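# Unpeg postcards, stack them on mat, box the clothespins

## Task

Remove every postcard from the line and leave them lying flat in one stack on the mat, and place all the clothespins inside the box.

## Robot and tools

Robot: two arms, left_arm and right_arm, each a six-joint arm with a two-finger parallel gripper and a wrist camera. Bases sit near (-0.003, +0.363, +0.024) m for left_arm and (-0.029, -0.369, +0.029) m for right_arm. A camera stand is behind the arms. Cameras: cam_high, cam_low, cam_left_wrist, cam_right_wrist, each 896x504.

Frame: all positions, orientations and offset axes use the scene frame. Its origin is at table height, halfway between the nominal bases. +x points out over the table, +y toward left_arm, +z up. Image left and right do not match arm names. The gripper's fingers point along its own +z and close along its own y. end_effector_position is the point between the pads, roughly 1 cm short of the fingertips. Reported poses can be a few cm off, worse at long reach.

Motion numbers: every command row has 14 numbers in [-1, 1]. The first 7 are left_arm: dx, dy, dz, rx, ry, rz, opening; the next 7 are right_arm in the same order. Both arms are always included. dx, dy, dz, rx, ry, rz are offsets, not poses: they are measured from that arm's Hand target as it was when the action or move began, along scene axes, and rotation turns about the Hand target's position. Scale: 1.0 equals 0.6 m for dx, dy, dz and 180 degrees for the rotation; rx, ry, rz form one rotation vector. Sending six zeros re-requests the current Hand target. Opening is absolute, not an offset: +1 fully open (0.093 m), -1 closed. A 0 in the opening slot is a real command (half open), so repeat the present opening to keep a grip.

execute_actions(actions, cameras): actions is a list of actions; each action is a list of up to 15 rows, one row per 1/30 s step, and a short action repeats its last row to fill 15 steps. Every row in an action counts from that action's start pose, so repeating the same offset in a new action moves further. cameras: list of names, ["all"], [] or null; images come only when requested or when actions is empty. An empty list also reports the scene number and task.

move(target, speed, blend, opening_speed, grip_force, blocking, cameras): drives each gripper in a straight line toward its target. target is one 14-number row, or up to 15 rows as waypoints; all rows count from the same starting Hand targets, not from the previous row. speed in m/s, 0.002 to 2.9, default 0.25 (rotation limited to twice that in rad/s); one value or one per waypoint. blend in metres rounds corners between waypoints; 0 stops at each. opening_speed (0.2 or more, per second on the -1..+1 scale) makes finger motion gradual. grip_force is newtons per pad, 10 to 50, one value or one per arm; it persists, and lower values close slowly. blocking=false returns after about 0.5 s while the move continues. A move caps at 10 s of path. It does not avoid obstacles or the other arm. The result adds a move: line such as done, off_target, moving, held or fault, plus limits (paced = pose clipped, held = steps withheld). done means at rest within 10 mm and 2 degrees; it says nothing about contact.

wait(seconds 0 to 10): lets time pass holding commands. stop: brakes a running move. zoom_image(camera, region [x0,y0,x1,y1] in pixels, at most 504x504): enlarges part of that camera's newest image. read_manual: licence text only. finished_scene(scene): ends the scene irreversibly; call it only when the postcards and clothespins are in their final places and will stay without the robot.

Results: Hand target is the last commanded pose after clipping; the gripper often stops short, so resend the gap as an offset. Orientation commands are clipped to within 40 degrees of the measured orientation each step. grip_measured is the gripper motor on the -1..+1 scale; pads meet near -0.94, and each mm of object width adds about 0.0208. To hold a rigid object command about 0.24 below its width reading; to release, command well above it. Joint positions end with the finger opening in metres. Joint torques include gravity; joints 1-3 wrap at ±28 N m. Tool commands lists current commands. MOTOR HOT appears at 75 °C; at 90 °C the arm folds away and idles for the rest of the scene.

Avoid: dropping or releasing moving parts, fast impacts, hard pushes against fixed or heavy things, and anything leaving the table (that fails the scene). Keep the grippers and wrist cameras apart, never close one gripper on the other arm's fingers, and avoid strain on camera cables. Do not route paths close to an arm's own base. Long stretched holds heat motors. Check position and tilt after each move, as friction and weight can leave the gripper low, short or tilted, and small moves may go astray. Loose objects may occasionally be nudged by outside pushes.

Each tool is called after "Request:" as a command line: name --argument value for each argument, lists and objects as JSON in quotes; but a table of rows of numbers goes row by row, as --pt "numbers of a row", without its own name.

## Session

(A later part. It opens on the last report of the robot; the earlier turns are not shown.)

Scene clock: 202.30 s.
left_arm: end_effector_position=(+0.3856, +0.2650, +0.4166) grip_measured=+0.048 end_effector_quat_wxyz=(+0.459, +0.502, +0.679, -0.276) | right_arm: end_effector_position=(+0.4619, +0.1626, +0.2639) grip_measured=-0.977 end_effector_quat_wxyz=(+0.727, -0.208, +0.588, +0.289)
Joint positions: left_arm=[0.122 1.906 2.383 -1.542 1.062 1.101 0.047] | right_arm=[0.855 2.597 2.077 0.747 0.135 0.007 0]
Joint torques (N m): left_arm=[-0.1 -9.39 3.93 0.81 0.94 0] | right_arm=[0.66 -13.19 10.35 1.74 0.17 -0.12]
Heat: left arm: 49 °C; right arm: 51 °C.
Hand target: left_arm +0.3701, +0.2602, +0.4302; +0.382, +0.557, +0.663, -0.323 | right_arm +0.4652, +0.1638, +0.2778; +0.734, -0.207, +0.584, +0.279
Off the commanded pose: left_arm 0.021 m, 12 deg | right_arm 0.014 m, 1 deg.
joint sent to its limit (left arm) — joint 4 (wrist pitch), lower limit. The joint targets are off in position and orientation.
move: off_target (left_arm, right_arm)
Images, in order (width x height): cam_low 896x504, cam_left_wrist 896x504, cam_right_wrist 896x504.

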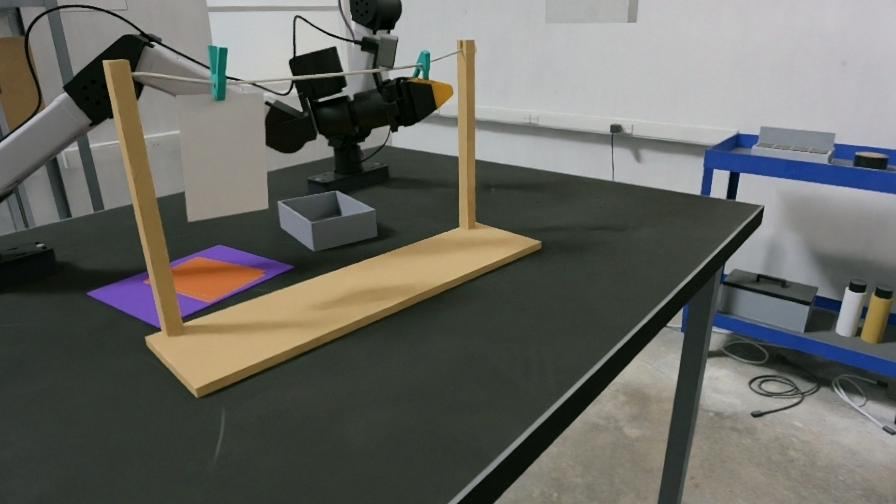

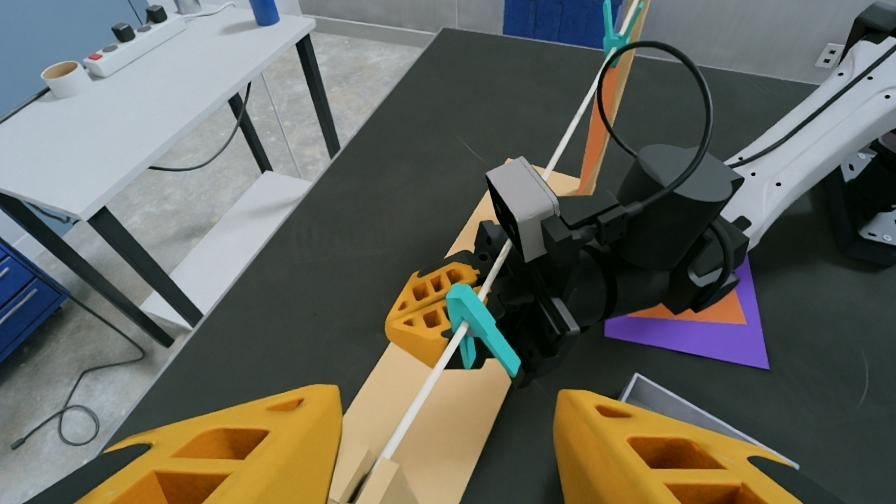

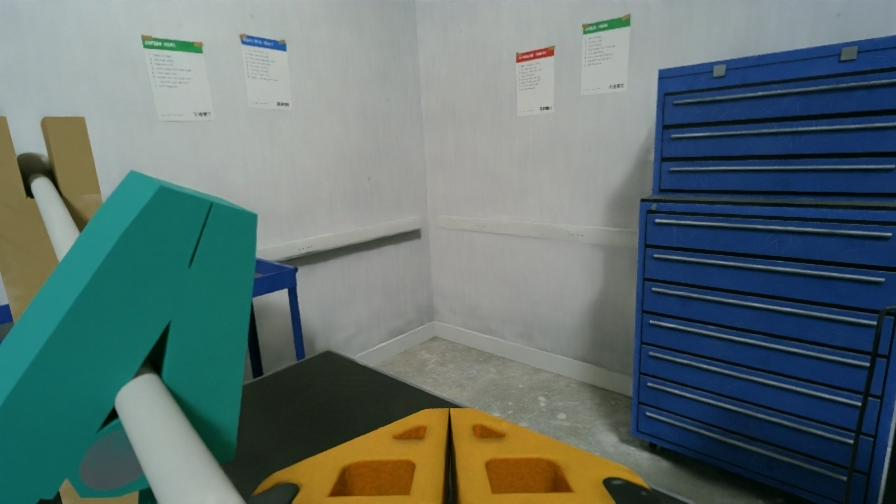

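Request:
move --target '[0,0,0,0,0,0,0.05,-0.09,-0.01,0.0,0,0,0,-1]' --speed 0.08 --cameras '["cam_right_wrist","cam_low","cam_left_wrist"]'

Scene clock: 204.20 s.
left_arm: end_effector_position=(+0.3856, +0.2650, +0.4166) grip_measured=+0.048 end_effector_quat_wxyz=(+0.459, +0.502, +0.679, -0.276) | right_arm: end_effector_position=(+0.4140, +0.1728, +0.2238) grip_measured=-0.977 end_effector_quat_wxyz=(+0.696, -0.239, +0.621, +0.270)
Joint positions: left_arm=[0.122 1.906 2.383 -1.542 1.062 1.101 0.047] | right_arm=[0.93 2.5 1.833 0.783 0.193 -0.019 0]
Joint torques (N m): left_arm=[-0.13 -9.44 3.93 0.81 0.93 0] | right_arm=[0.14 -17.69 5.34 2.85 0.15 -0.11]
Heat: left arm: 49 °C; right arm: 52 °C.
Hand target: left_arm +0.3701, +0.2602, +0.4302; +0.382, +0.557, +0.663, -0.323 | right_arm +0.4112, +0.1578, +0.2778; +0.734, -0.207, +0.584, +0.279
Off the commanded pose: left_arm 0.021 m, 12 deg | right_arm 0.056 m, 7 deg.
joint sent to its limit (left arm) — joint 4 (wrist pitch), lower limit. The joint targets are off in position and orientation.
move: off_target (left_arm, right_arm)
Images, in order (width x height): cam_low 896x504, cam_left_wrist 896x504, cam_right_wrist 896x504.

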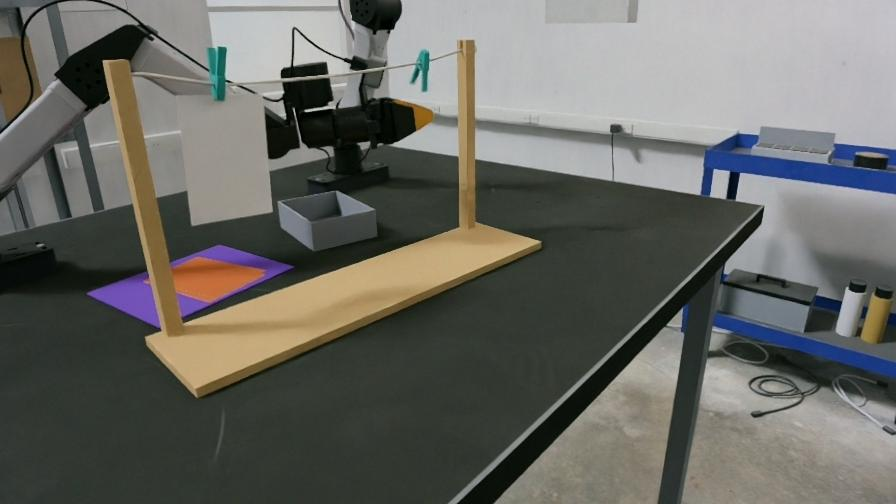

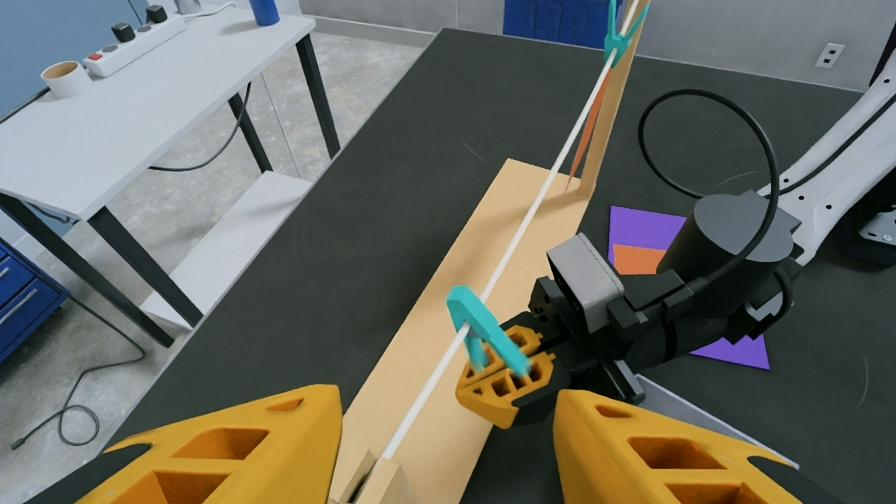

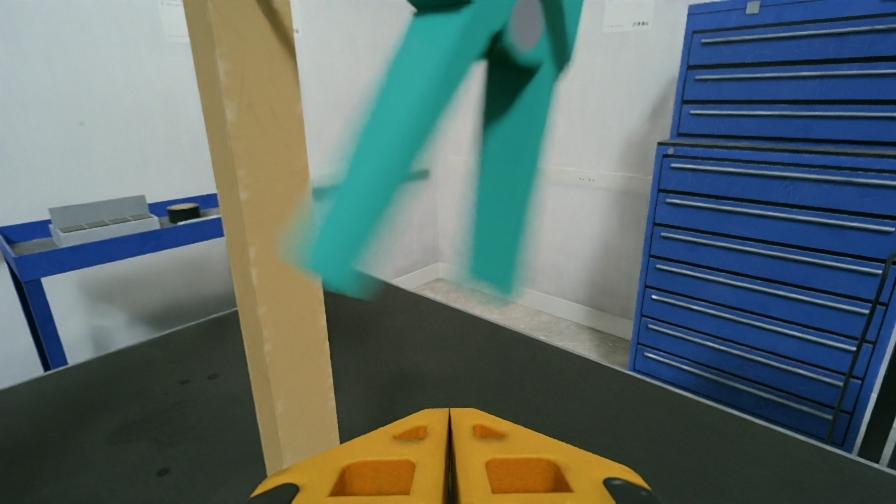

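Request:
move --target '[0,0,0,0,0,0,0.05,0.09,0.01,0.0,0,0,0,-1]' --speed 0.1

Request:
move --target '[0,0,0,0,0,0,0.05,-0.04,-0.008,0.035,0,0,0,-1]' --speed 0.08 --cameras '["cam_right_wrist","cam_left_wrist"]'

Scene clock: 206.10 s.
left_arm: end_effector_position=(+0.3856, +0.2650, +0.4166) grip_measured=+0.048 end_effector_quat_wxyz=(+0.459, +0.502, +0.679, -0.276) | right_arm: end_effector_position=(+0.4662, +0.1573, +0.2629) grip_measured=-0.977 end_effector_quat_wxyz=(+0.733, -0.203, +0.591, +0.269)
Joint positions: left_arm=[0.122 1.906 2.383 -1.542 1.062 1.101 0.047] | right_arm=[0.853 2.596 2.072 0.748 0.169 -0.019 0]
Joint torques (N m): left_arm=[-0.12 -9.44 3.92 0.81 0.92 0] | right_arm=[0.39 -13.34 10.37 1.74 -0.2 0.01]
Heat: left arm: 49 °C; right arm: 52 °C.
Hand target: left_arm +0.3701, +0.2602, +0.4302; +0.382, +0.557, +0.663, -0.323 | right_arm +0.4652, +0.1638, +0.2778; +0.734, -0.207, +0.584, +0.279
Off the commanded pose: left_arm 0.021 m, 12 deg | right_arm 0.016 m, 2 deg.
joint sent to its limit (left arm) — joint 4 (wrist pitch), lower limit. The joint targets are off in position and orientation.
move: off_target (left_arm, right_arm)

Scene clock: 208.47 s.
left_arm: end_effector_position=(+0.3856, +0.2650, +0.4166) grip_measured=+0.048 end_effector_quat_wxyz=(+0.459, +0.502, +0.679, -0.276) | right_arm: end_effector_position=(+0.4519, +0.1609, +0.2662) grip_measured=-0.977 end_effector_quat_wxyz=(+0.727, -0.211, +0.594, +0.273)
Joint positions: left_arm=[0.122 1.906 2.383 -1.542 1.062 1.101 0.047] | right_arm=[0.872 2.548 2.01 0.748 0.169 -0.019 0]
Joint torques (N m): left_arm=[-0.13 -9.44 3.9 0.8 0.93 0.01] | right_arm=[0.57 -18.09 5.46 1.87 0.07 -0.03]
Heat: left arm: 49 °C; right arm: 54 °C.
Hand target: left_arm +0.3701, +0.2602, +0.4302; +0.382, +0.557, +0.663, -0.323 | right_arm +0.4412, +0.1590, +0.2988; +0.734, -0.207, +0.584, +0.279
Off the commanded pose: left_arm 0.021 m, 12 deg | right_arm 0.034 m, 2 deg.
joint sent to its limit (left arm) — joint 4 (wrist pitch), lower limit. The joint targets are off in position and orientation.
move: off_target (left_arm, right_arm)
Images, in order (width x height): cam_left_wrist 896x504, cam_right_wrist 896x504.

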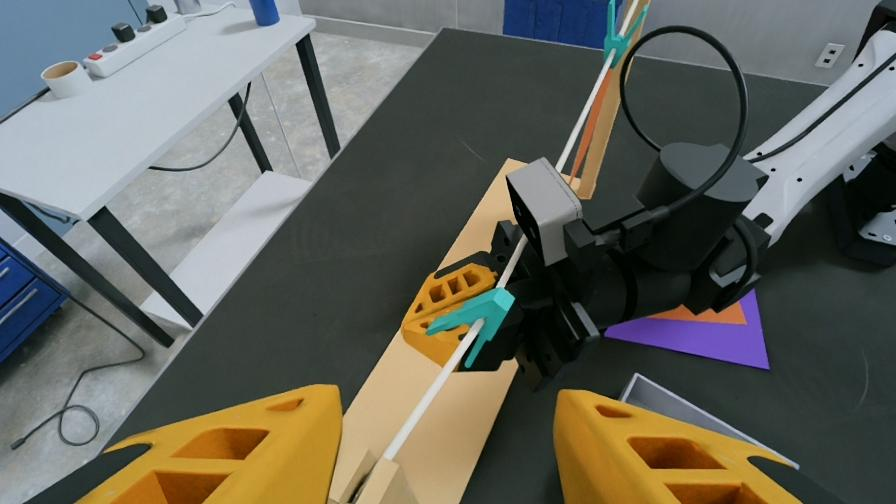

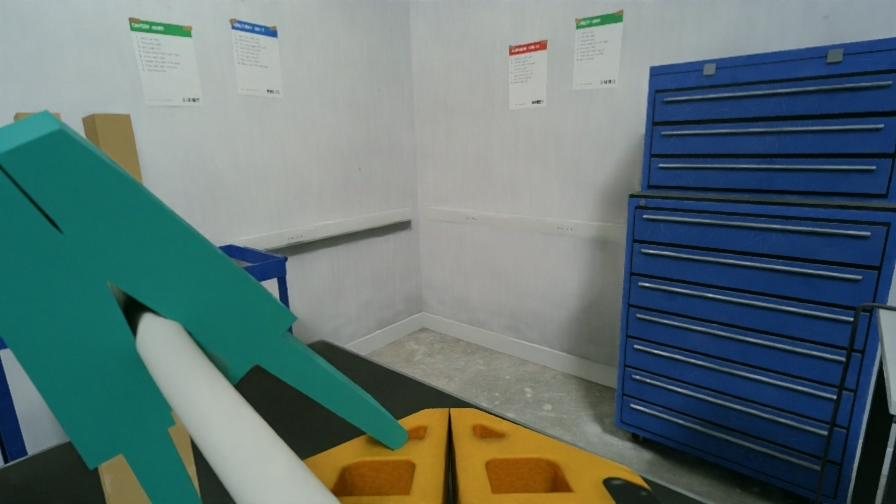

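Request:
move --pt "0 0 0 0 0 0 0.05 0.05 0.0 -0.08 0 0 0 -1" --pt "0 0 0 0 0 0 0.05 0.05 0.0 -0.02 0 0 0 -1" --speed 0.1 --cameras '["cam_right_wrist","cam_left_wrist"]'

Scene clock: 210.83 s.
left_arm: end_effector_position=(+0.3856, +0.2650, +0.4166) grip_measured=+0.048 end_effector_quat_wxyz=(+0.459, +0.502, +0.679, -0.276) | right_arm: end_effector_position=(+0.4674, +0.1605, +0.2494) grip_measured=-0.977 end_effector_quat_wxyz=(+0.727, -0.211, +0.595, +0.269)
Joint positions: left_arm=[0.122 1.906 2.383 -1.542 1.062 1.101 0.047] | right_arm=[0.852 2.619 2.079 0.747 0.155 -0.019 0]
Joint torques (N m): left_arm=[-0.2 -9.43 3.95 0.8 0.93 0.02] | right_arm=[-0.25 -16.68 9.88 1.61 -0.17 0.04]
Heat: left arm: 49 °C; right arm: 54 °C.
Hand target: left_arm +0.3701, +0.2602, +0.4302; +0.382, +0.557, +0.663, -0.323 | right_arm +0.4712, +0.1590, +0.2868; +0.734, -0.207, +0.584, +0.279
Off the commanded pose: left_arm 0.021 m, 12 deg | right_arm 0.038 m, 2 deg.
joint sent to its limit (left arm) — joint 4 (wrist pitch), lower limit. The joint targets are off in position and orientation.
move: off_target (left_arm, right_arm)
Images, in order (width x height): cam_left_wrist 896x504, cam_right_wrist 896x504.

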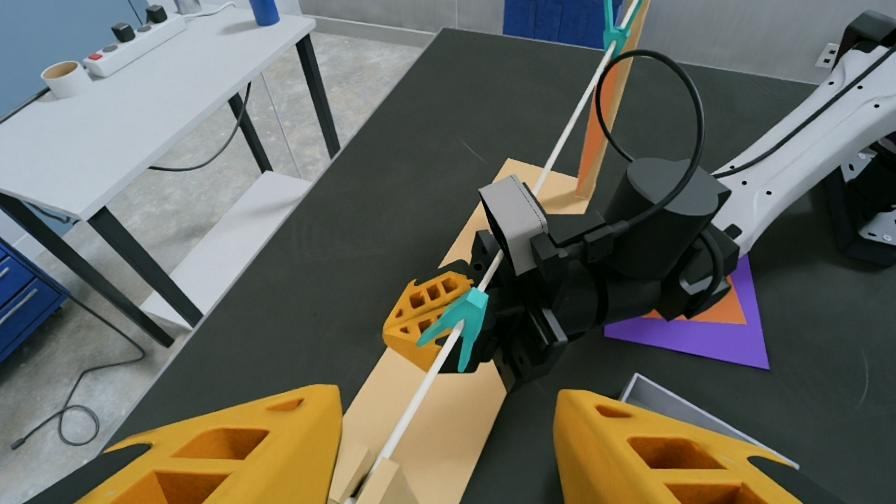

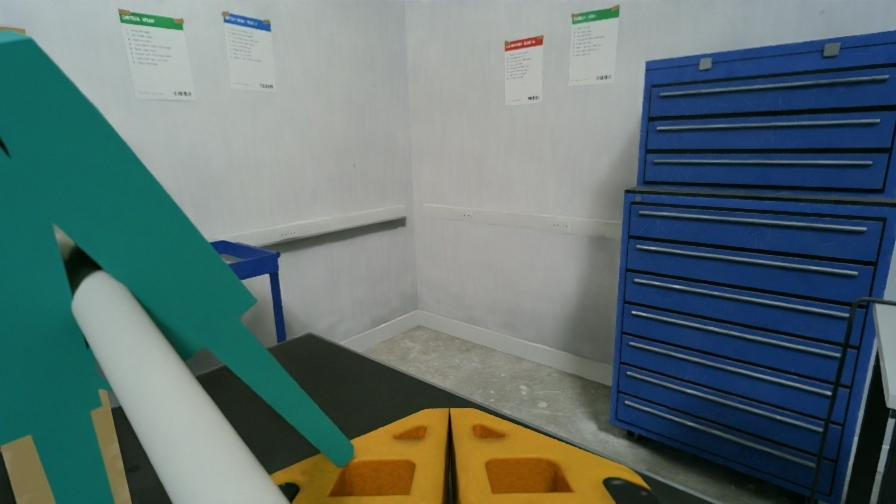

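Request:
move --pt "0 0 0 0 0 0 0.05 -0.1 -0.09 -0.02 0 0 0 -1" --pt "0 0 0 0 0 0 0.05 -0.19 -0.13 -0.03 0 0 0.067 0.05" --speed 0.1 --cameras '["cam_right_wrist","cam_left_wrist"]'

Scene clock: 215.90 s.
left_arm: end_effector_position=(+0.3856, +0.2650, +0.4166) grip_measured=+0.048 end_effector_quat_wxyz=(+0.459, +0.502, +0.679, -0.276) | right_arm: end_effector_position=(+0.3594, +0.0923, +0.2248) grip_measured=+0.048 end_effector_quat_wxyz=(+0.667, -0.288, +0.598, +0.338)
Joint positions: left_arm=[0.122 1.906 2.383 -1.542 1.062 1.101 0.047] | right_arm=[0.852 2.177 1.23 1.066 -0.063 0.027 0.047]
Joint torques (N m): left_arm=[-0.13 -9.39 3.92 0.81 0.93 0] | right_arm=[-0.34 -14.26 4.66 2.86 -0.17 0.14]
Heat: left arm: 49 °C; right arm: 56 °C.
Hand target: left_arm +0.3701, +0.2602, +0.4302; +0.382, +0.557, +0.663, -0.323 | right_arm +0.3572, +0.0810, +0.2688; +0.700, -0.268, +0.559, +0.355
Off the commanded pose: left_arm 0.021 m, 12 deg | right_arm 0.046 m, 7 deg.
joint sent to its limit (left arm) — joint 4 (wrist pitch), lower limit. The joint targets are off in position and orientation.
move: off_target (left_arm, right_arm); target 2's new opening was sent with right_arm's hand 0.046 m and 7 deg from that target
Images, in order (width x height): cam_left_wrist 896x504, cam_right_wrist 896x504.

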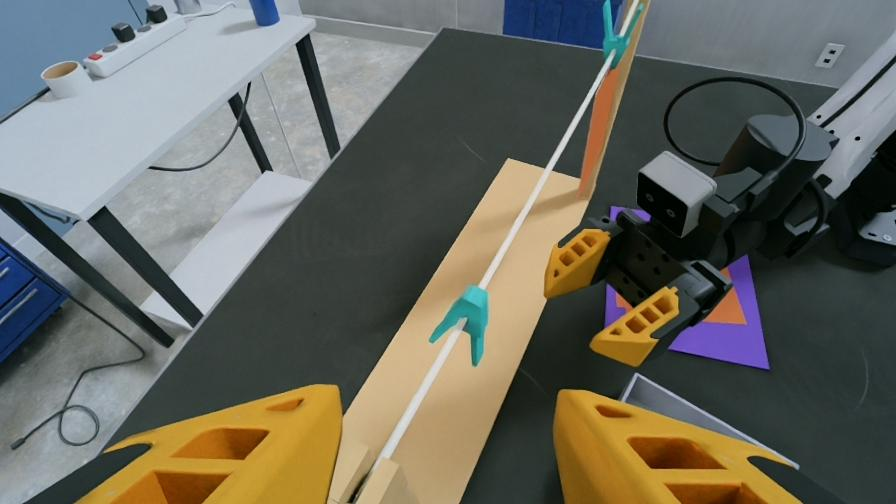

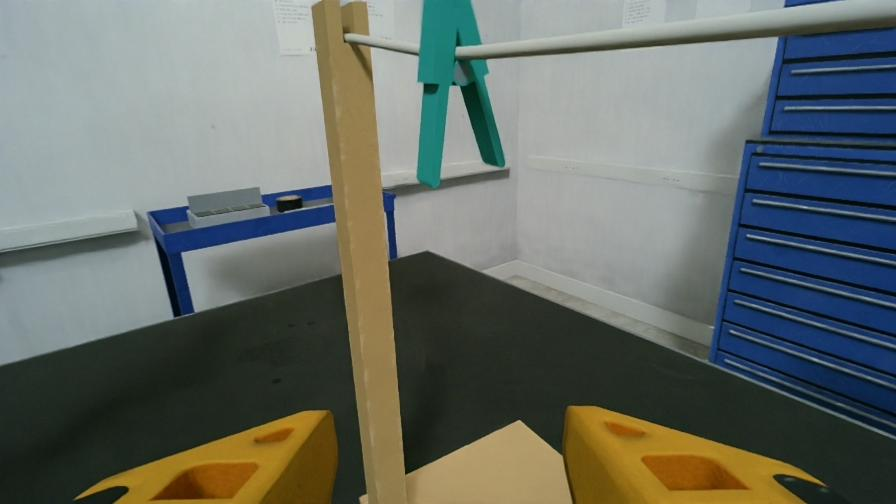

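Request:
move --target '[0,0,0,0,0,0,0.05,0.073,0.12,0.015,0,0,0,0.05]' --speed 0.08 --cameras '["cam_right_wrist","cam_left_wrist"]'

Scene clock: 218.57 s.
left_arm: end_effector_position=(+0.3856, +0.2650, +0.4166) grip_measured=+0.048 end_effector_quat_wxyz=(+0.459, +0.502, +0.679, -0.276) | right_arm: end_effector_position=(+0.3969, +0.1494, +0.2653) grip_measured=+0.048 end_effector_quat_wxyz=(+0.697, -0.276, +0.558, +0.356)
Joint positions: left_arm=[0.122 1.906 2.383 -1.542 1.062 1.101 0.047] | right_arm=[0.865 2.375 1.661 0.94 -0.063 0.027 0.047]
Joint torques (N m): left_arm=[-0.12 -9.46 3.92 0.8 0.93 0] | right_arm=[0.66 -11.81 9.88 1.73 0.14 0.1]
Heat: left arm: 49 °C; right arm: 56 °C.
Hand target: left_arm +0.3701, +0.2602, +0.4302; +0.382, +0.557, +0.663, -0.323 | right_arm +0.4010, +0.1530, +0.2778; +0.700, -0.268, +0.559, +0.355
Off the commanded pose: left_arm 0.021 m, 12 deg | right_arm 0.014 m, 1 deg.
joint sent to its limit (left arm) — joint 4 (wrist pitch), lower limit. The joint targets are off in position and orientation.
move: off_target (left_arm, right_arm)
Images, in order (width x height): cam_left_wrist 896x504, cam_right_wrist 896x504.

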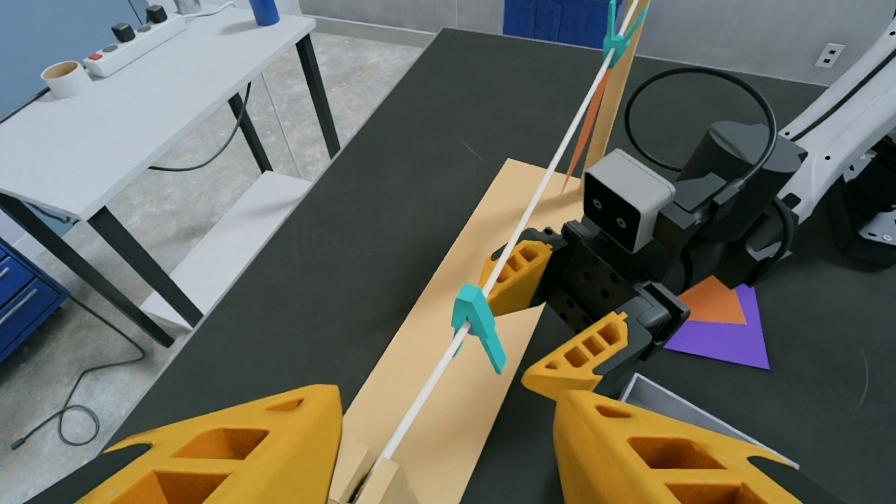

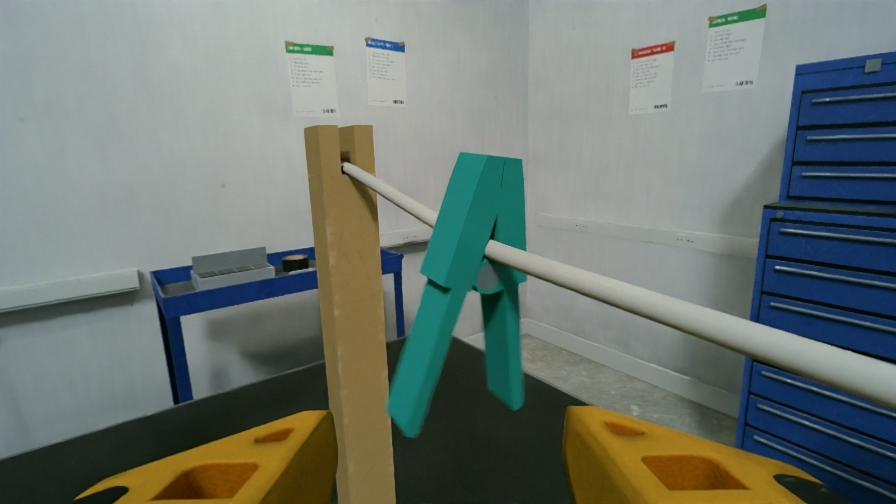

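Request:
move --pt "0 0 0 0 0 0 0.05 0.014 0.02 0.0 0 0 0 0.05" --pt "0 0 0 0 0 0 0.05 -0.03 0.026 0.05 0 0 0 0.05" --speed 0.06 --cameras '["cam_right_wrist","cam_left_wrist"]'

Scene clock: 224.47 s.
left_arm: end_effector_position=(+0.3856, +0.2650, +0.4166) grip_measured=+0.048 end_effector_quat_wxyz=(+0.459, +0.502, +0.679, -0.276) | right_arm: end_effector_position=(+0.3823, +0.1769, +0.2796) grip_measured=+0.048 end_effector_quat_wxyz=(+0.690, -0.279, +0.562, +0.362)
Joint positions: left_arm=[0.122 1.906 2.383 -1.542 1.062 1.101 0.047] | right_arm=[0.918 2.39 1.763 0.843 -0.023 0.027 0.047]
Joint torques (N m): left_arm=[-0.1 -9.39 3.99 0.8 0.94 0] | right_arm=[0.42 -16.54 6.27 1.74 0.18 0.01]
Heat: left arm: 49 °C; right arm: 56 °C.
Hand target: left_arm +0.3701, +0.2602, +0.4302; +0.382, +0.557, +0.663, -0.323 | right_arm +0.3830, +0.1686, +0.3078; +0.700, -0.268, +0.559, +0.355
Off the commanded pose: left_arm 0.021 m, 12 deg | right_arm 0.029 m, 2 deg.
joint sent to its limit (left arm) — joint 4 (wrist pitch), lower limit. The joint targets are off in position and orientation.
move: off_target (left_arm, right_arm)
Images, in order (width x height): cam_left_wrist 896x504, cam_right_wrist 896x504.

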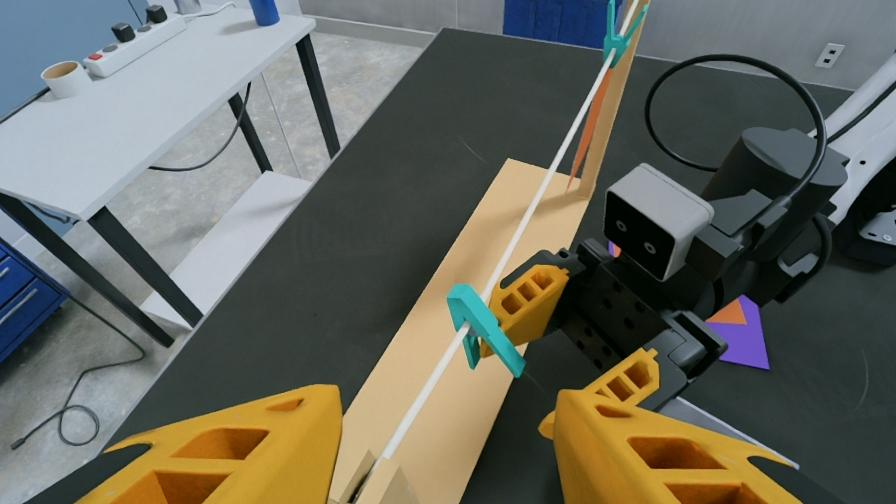

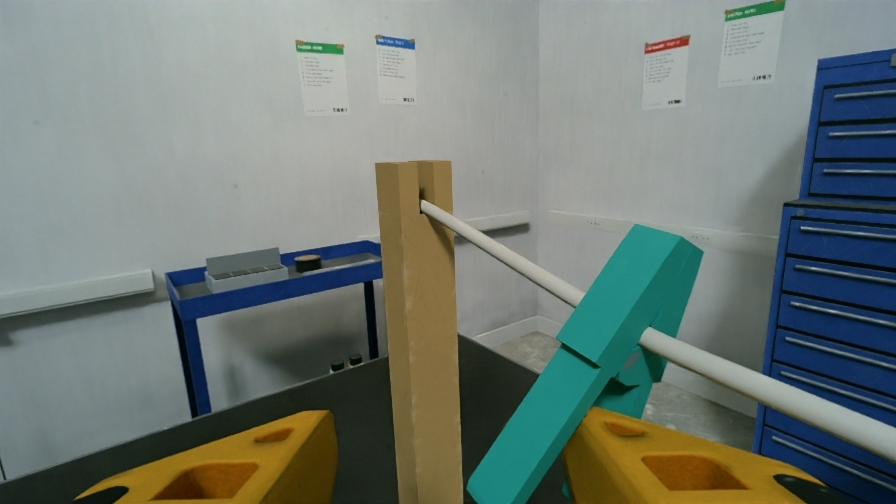

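Request:
move --target '[0,0,0,0,0,0,0.05,-0.04,0.0,0.0,0,0,0,0.05]' --speed 0.06 --cameras '["cam_right_wrist","cam_left_wrist","cam_low"]'

Scene clock: 225.87 s.
left_arm: end_effector_position=(+0.3856, +0.2650, +0.4166) grip_measured=+0.048 end_effector_quat_wxyz=(+0.459, +0.502, +0.679, -0.276) | right_arm: end_effector_position=(+0.3595, +0.1810, +0.2732) grip_measured=+0.048 end_effector_quat_wxyz=(+0.679, -0.283, +0.573, +0.360)
Joint positions: left_arm=[0.122 1.906 2.383 -1.542 1.062 1.101 0.047] | right_arm=[0.957 2.344 1.684 0.843 0.014 0.027 0.047]
Joint torques (N m): left_arm=[-0.13 -9.46 3.93 0.8 0.93 0] | right_arm=[0.29 -16.66 5.34 2.13 0.19 -0.08]
Heat: left arm: 49 °C; right arm: 56 °C.
Hand target: left_arm +0.3701, +0.2602, +0.4302; +0.382, +0.557, +0.663, -0.323 | right_arm +0.3590, +0.1686, +0.3078; +0.700, -0.268, +0.559, +0.355
Off the commanded pose: left_arm 0.021 m, 12 deg | right_arm 0.037 m, 3 deg.
joint sent to its limit (left arm) — joint 4 (wrist pitch), lower limit. The joint targets are off in position and orientation.
move: off_target (left_arm, right_arm)
Images, in order (width x height): cam_low 896x504, cam_left_wrist 896x504, cam_right_wrist 896x504.

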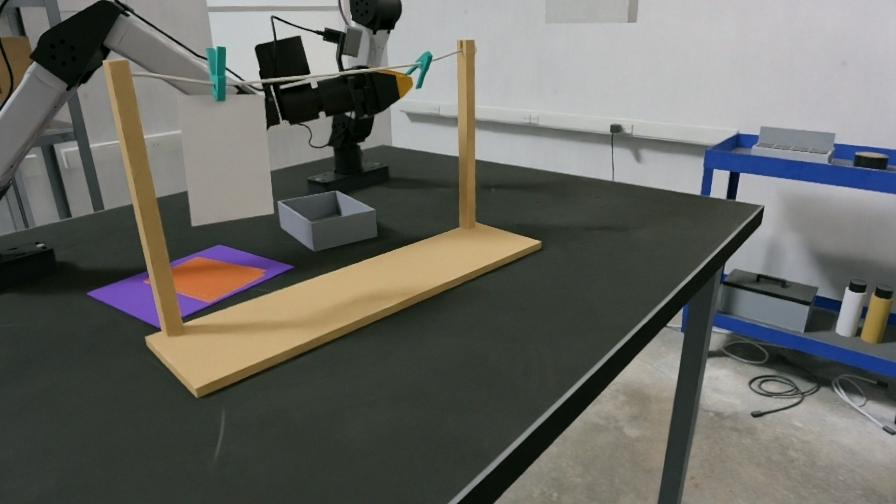

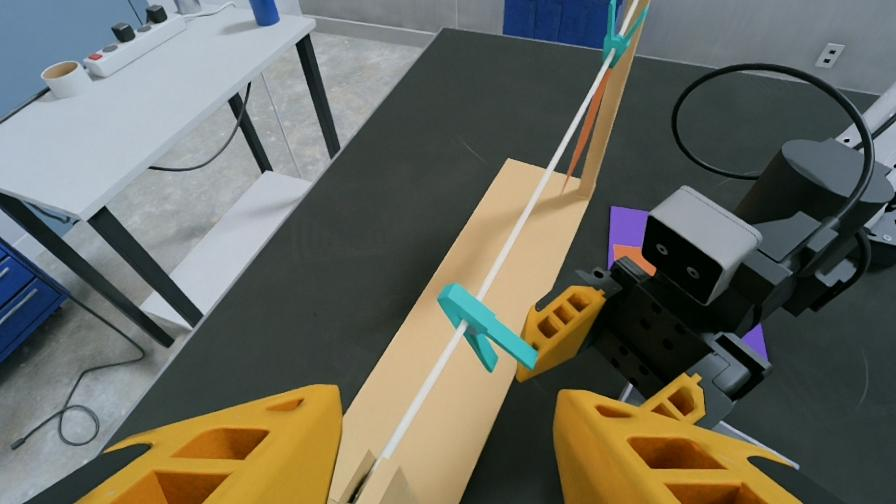

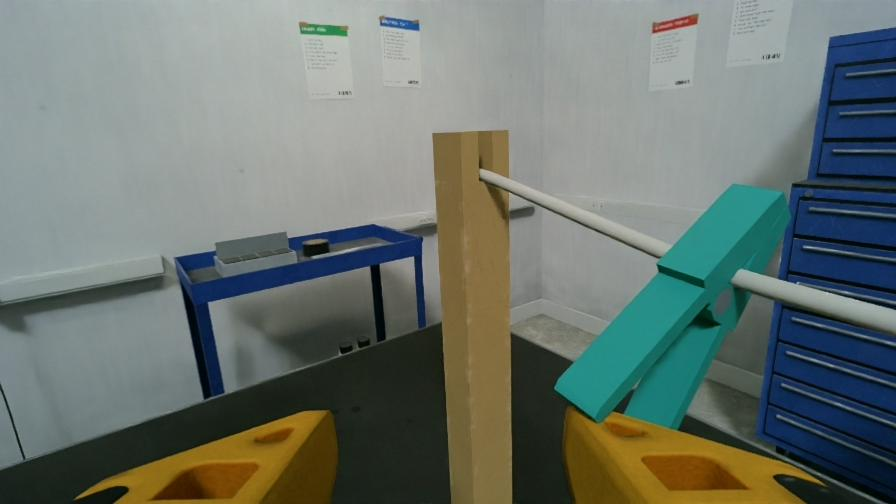

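Request:
move --target '[0,0,0,0,0,0,0.05,0.0,-0.005,0.05,0,0,0,0.05]' --speed 0.06 --cameras '["cam_right_wrist","cam_left_wrist"]'

Scene clock: 227.67 s.
left_arm: end_effector_position=(+0.3856, +0.2650, +0.4166) grip_measured=+0.048 end_effector_quat_wxyz=(+0.459, +0.502, +0.679, -0.276) | right_arm: end_effector_position=(+0.3557, +0.1755, +0.3014) grip_measured=+0.048 end_effector_quat_wxyz=(+0.683, -0.280, +0.569, +0.362)
Joint positions: left_arm=[0.122 1.906 2.383 -1.542 1.062 1.101 0.047] | right_arm=[0.957 2.283 1.684 0.794 0.014 0.027 0.047]
Joint torques (N m): left_arm=[-0.17 -9.47 3.93 0.81 0.92 0] | right_arm=[0.02 -15.8 8.29 1.76 0.14 -0.06]
Heat: left arm: 49 °C; right arm: 56 °C.
Hand target: left_arm +0.3701, +0.2602, +0.4302; +0.382, +0.557, +0.663, -0.323 | right_arm +0.3590, +0.1656, +0.3378; +0.700, -0.268, +0.559, +0.355
Off the commanded pose: left_arm 0.021 m, 12 deg | right_arm 0.038 m, 3 deg.
joint sent to its limit (left arm) — joint 4 (wrist pitch), lower limit. The joint targets are off in position and orientation.
move: off_target (left_arm, right_arm)
Images, in order (width x height): cam_left_wrist 896x504, cam_right_wrist 896x504.

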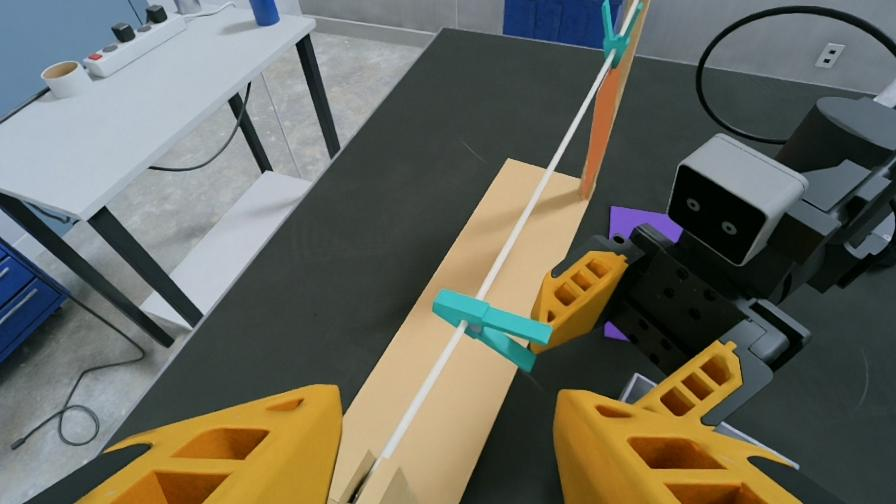

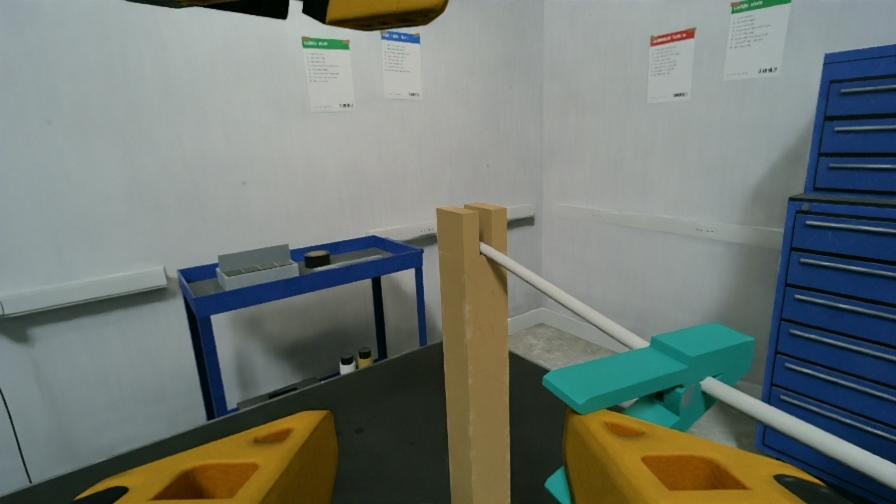

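Request:
move --target '[0,0,0,0,0,0,0.05,0.006,0.0,0.028,0,0,0,0.05]' --speed 0.06 --cameras '["cam_right_wrist","cam_left_wrist"]'

Scene clock: 229.10 s.
left_arm: end_effector_position=(+0.3856, +0.2650, +0.4166) grip_measured=+0.048 end_effector_quat_wxyz=(+0.459, +0.502, +0.679, -0.276) | right_arm: end_effector_position=(+0.3565, +0.1767, +0.3060) grip_measured=+0.048 end_effector_quat_wxyz=(+0.676, -0.284, +0.577, +0.359)
Joint positions: left_arm=[0.122 1.906 2.383 -1.542 1.062 1.101 0.047] | right_arm=[0.957 2.27 1.706 0.737 0.014 0.027 0.047]
Joint torques (N m): left_arm=[-0.13 -9.46 3.88 0.8 0.93 0.01] | right_arm=[-0.44 -15.94 10.29 1.77 0.08 -0.05]
Heat: left arm: 49 °C; right arm: 57 °C.
Hand target: left_arm +0.3701, +0.2602, +0.4302; +0.382, +0.557, +0.663, -0.323 | right_arm +0.3626, +0.1656, +0.3546; +0.700, -0.268, +0.559, +0.355
Off the commanded pose: left_arm 0.021 m, 12 deg | right_arm 0.050 m, 4 deg.
joint sent to its limit (left arm) — joint 4 (wrist pitch), lower limit. The joint targets are off in position and orientation.
move: off_target (left_arm, right_arm)
Images, in order (width x height): cam_left_wrist 896x504, cam_right_wrist 896x504.

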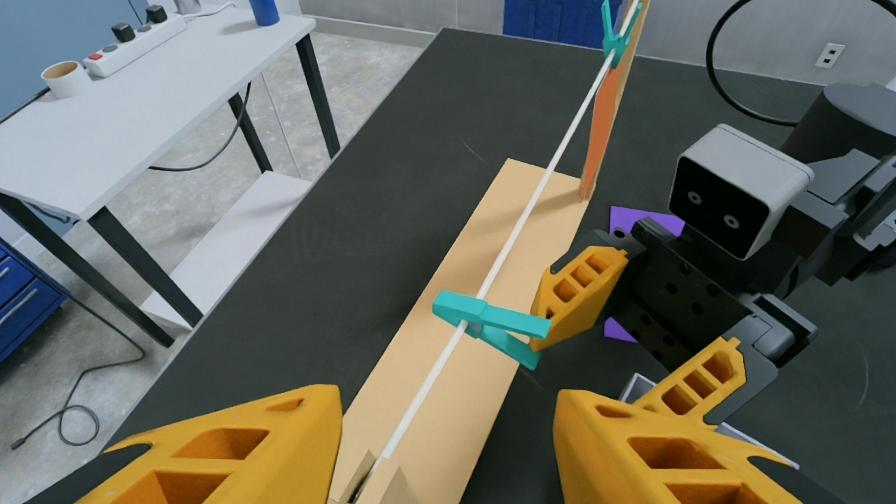

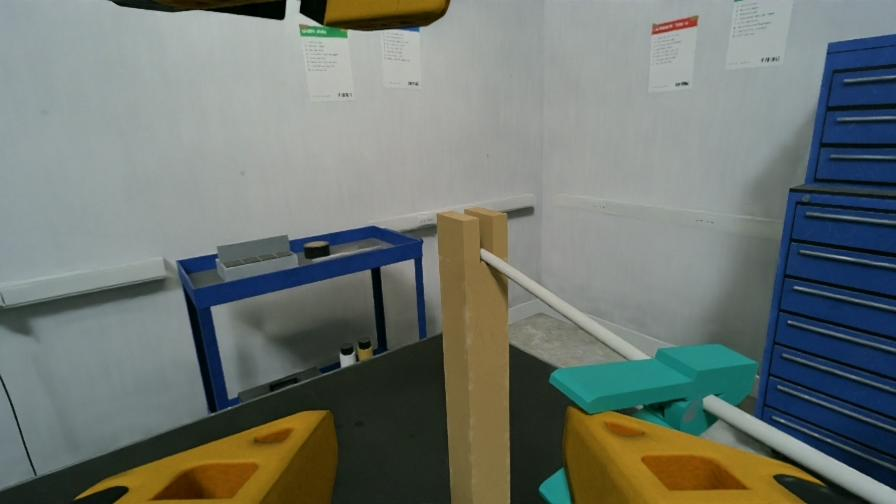

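Request:
move --target '[0,0,0,0,0,0,0.05,0.012,0.0,0.035,0.02,-0.016,0,0.05]' --speed 0.06 --cameras '["cam_right_wrist","cam_left_wrist"]'

Scene clock: 230.57 s.
left_arm: end_effector_position=(+0.3856, +0.2650, +0.4166) grip_measured=+0.048 end_effector_quat_wxyz=(+0.459, +0.502, +0.679, -0.276) | right_arm: end_effector_position=(+0.3649, +0.1726, +0.3398) grip_measured=+0.048 end_effector_quat_wxyz=(+0.698, -0.268, +0.555, +0.365)
Joint positions: left_arm=[0.122 1.906 2.383 -1.542 1.062 1.101 0.047] | right_arm=[0.944 2.27 1.776 0.737 0.014 0.027 0.047]
Joint torques (N m): left_arm=[-0.12 -9.46 3.92 0.8 0.92 -0.01] | right_arm=[-0.34 -12.97 10.35 2.16 -0.04 -0.06]
Heat: left arm: 49 °C; right arm: 57 °C.
Hand target: left_arm +0.3701, +0.2602, +0.4302; +0.382, +0.557, +0.663, -0.323 | right_arm +0.3698, +0.1656, +0.3756; +0.722, -0.254, +0.530, +0.366
Off the commanded pose: left_arm 0.021 m, 12 deg | right_arm 0.037 m, 4 deg.
joint sent to its limit (left arm) — joint 4 (wrist pitch), lower limit. The joint targets are off in position and orientation.
move: off_target (left_arm, right_arm)
Images, in order (width x height): cam_left_wrist 896x504, cam_right_wrist 896x504.

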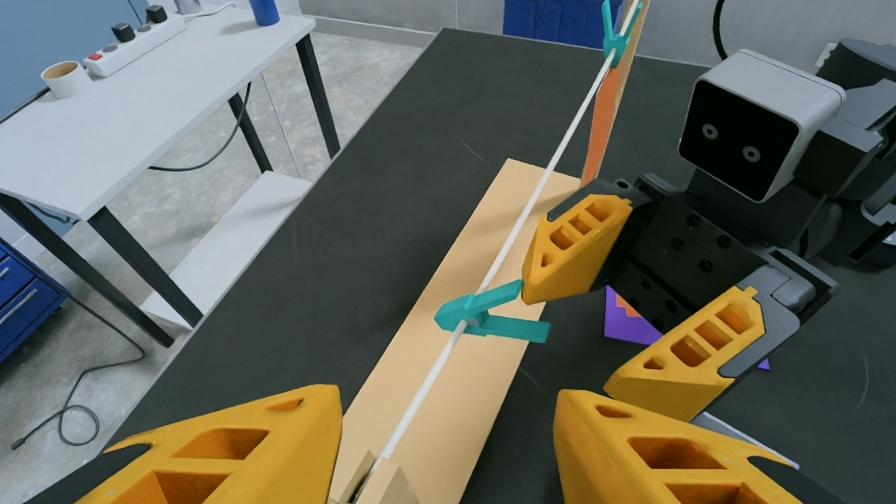

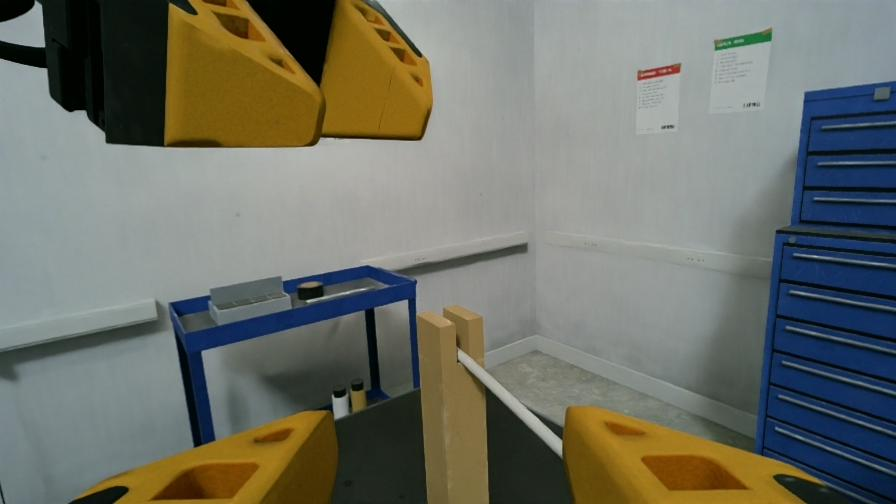

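Request:
move --target '[0,0,0,0,0,0,0.05,0.03,0.0,0.012,0,0,0,0.05]' --speed 0.05 --cameras '["cam_right_wrist","cam_left_wrist","cam_low"]'

Scene clock: 232.00 s.
left_arm: end_effector_position=(+0.3856, +0.2650, +0.4166) grip_measured=+0.048 end_effector_quat_wxyz=(+0.459, +0.502, +0.679, -0.276) | right_arm: end_effector_position=(+0.3894, +0.1626, +0.3671) grip_measured=+0.048 end_effector_quat_wxyz=(+0.720, -0.252, +0.537, +0.362)
Joint positions: left_arm=[0.122 1.906 2.383 -1.542 1.062 1.101 0.047] | right_arm=[0.902 2.303 1.887 0.718 0 0.027 0.047]
Joint torques (N m): left_arm=[-0.14 -9.4 3.96 0.82 0.93 0.01] | right_arm=[-0.01 -11.9 10.45 1.68 -0.18 0.03]
Heat: left arm: 49 °C; right arm: 56 °C.
Hand target: left_arm +0.3701, +0.2602, +0.4302; +0.382, +0.557, +0.663, -0.323 | right_arm +0.3878, +0.1656, +0.3828; +0.722, -0.254, +0.530, +0.366
Off the commanded pose: left_arm 0.021 m, 12 deg | right_arm 0.016 m, 1 deg.
joint sent to its limit (left arm) — joint 4 (wrist pitch), lower limit. The joint targets are off in position and orientation.
move: off_target (left_arm, right_arm)
Images, in order (width x height): cam_low 896x504, cam_left_wrist 896x504, cam_right_wrist 896x504.

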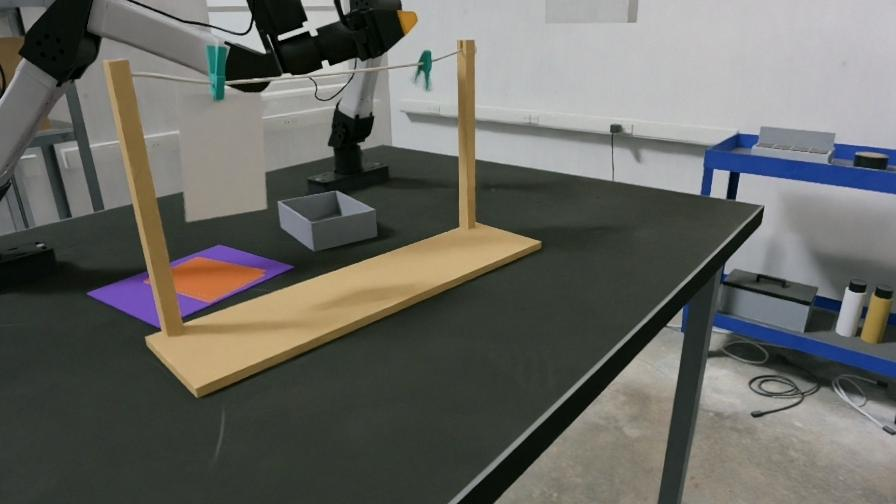

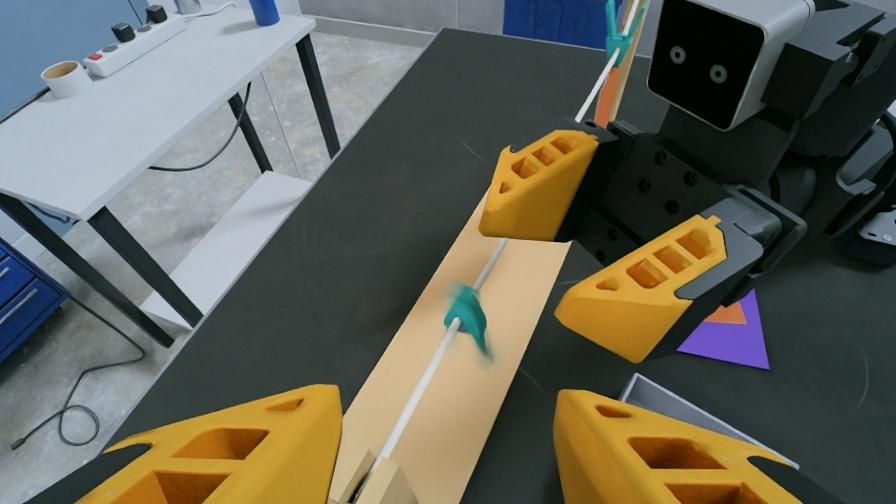

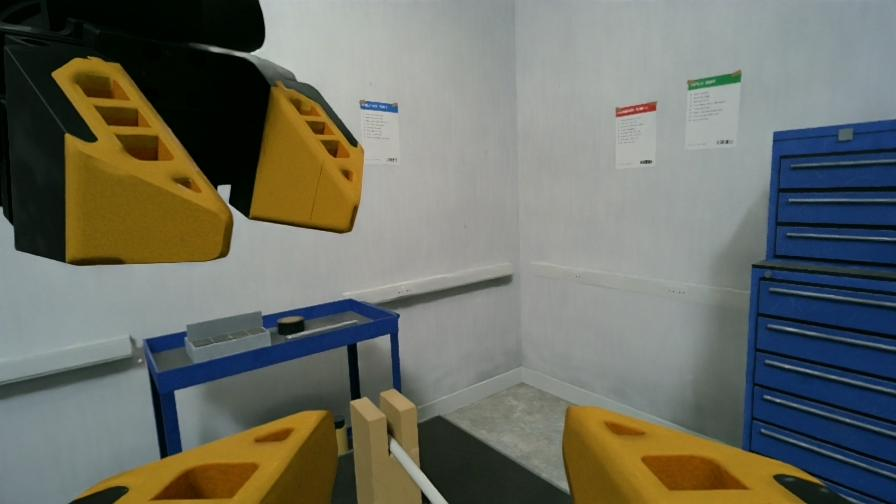

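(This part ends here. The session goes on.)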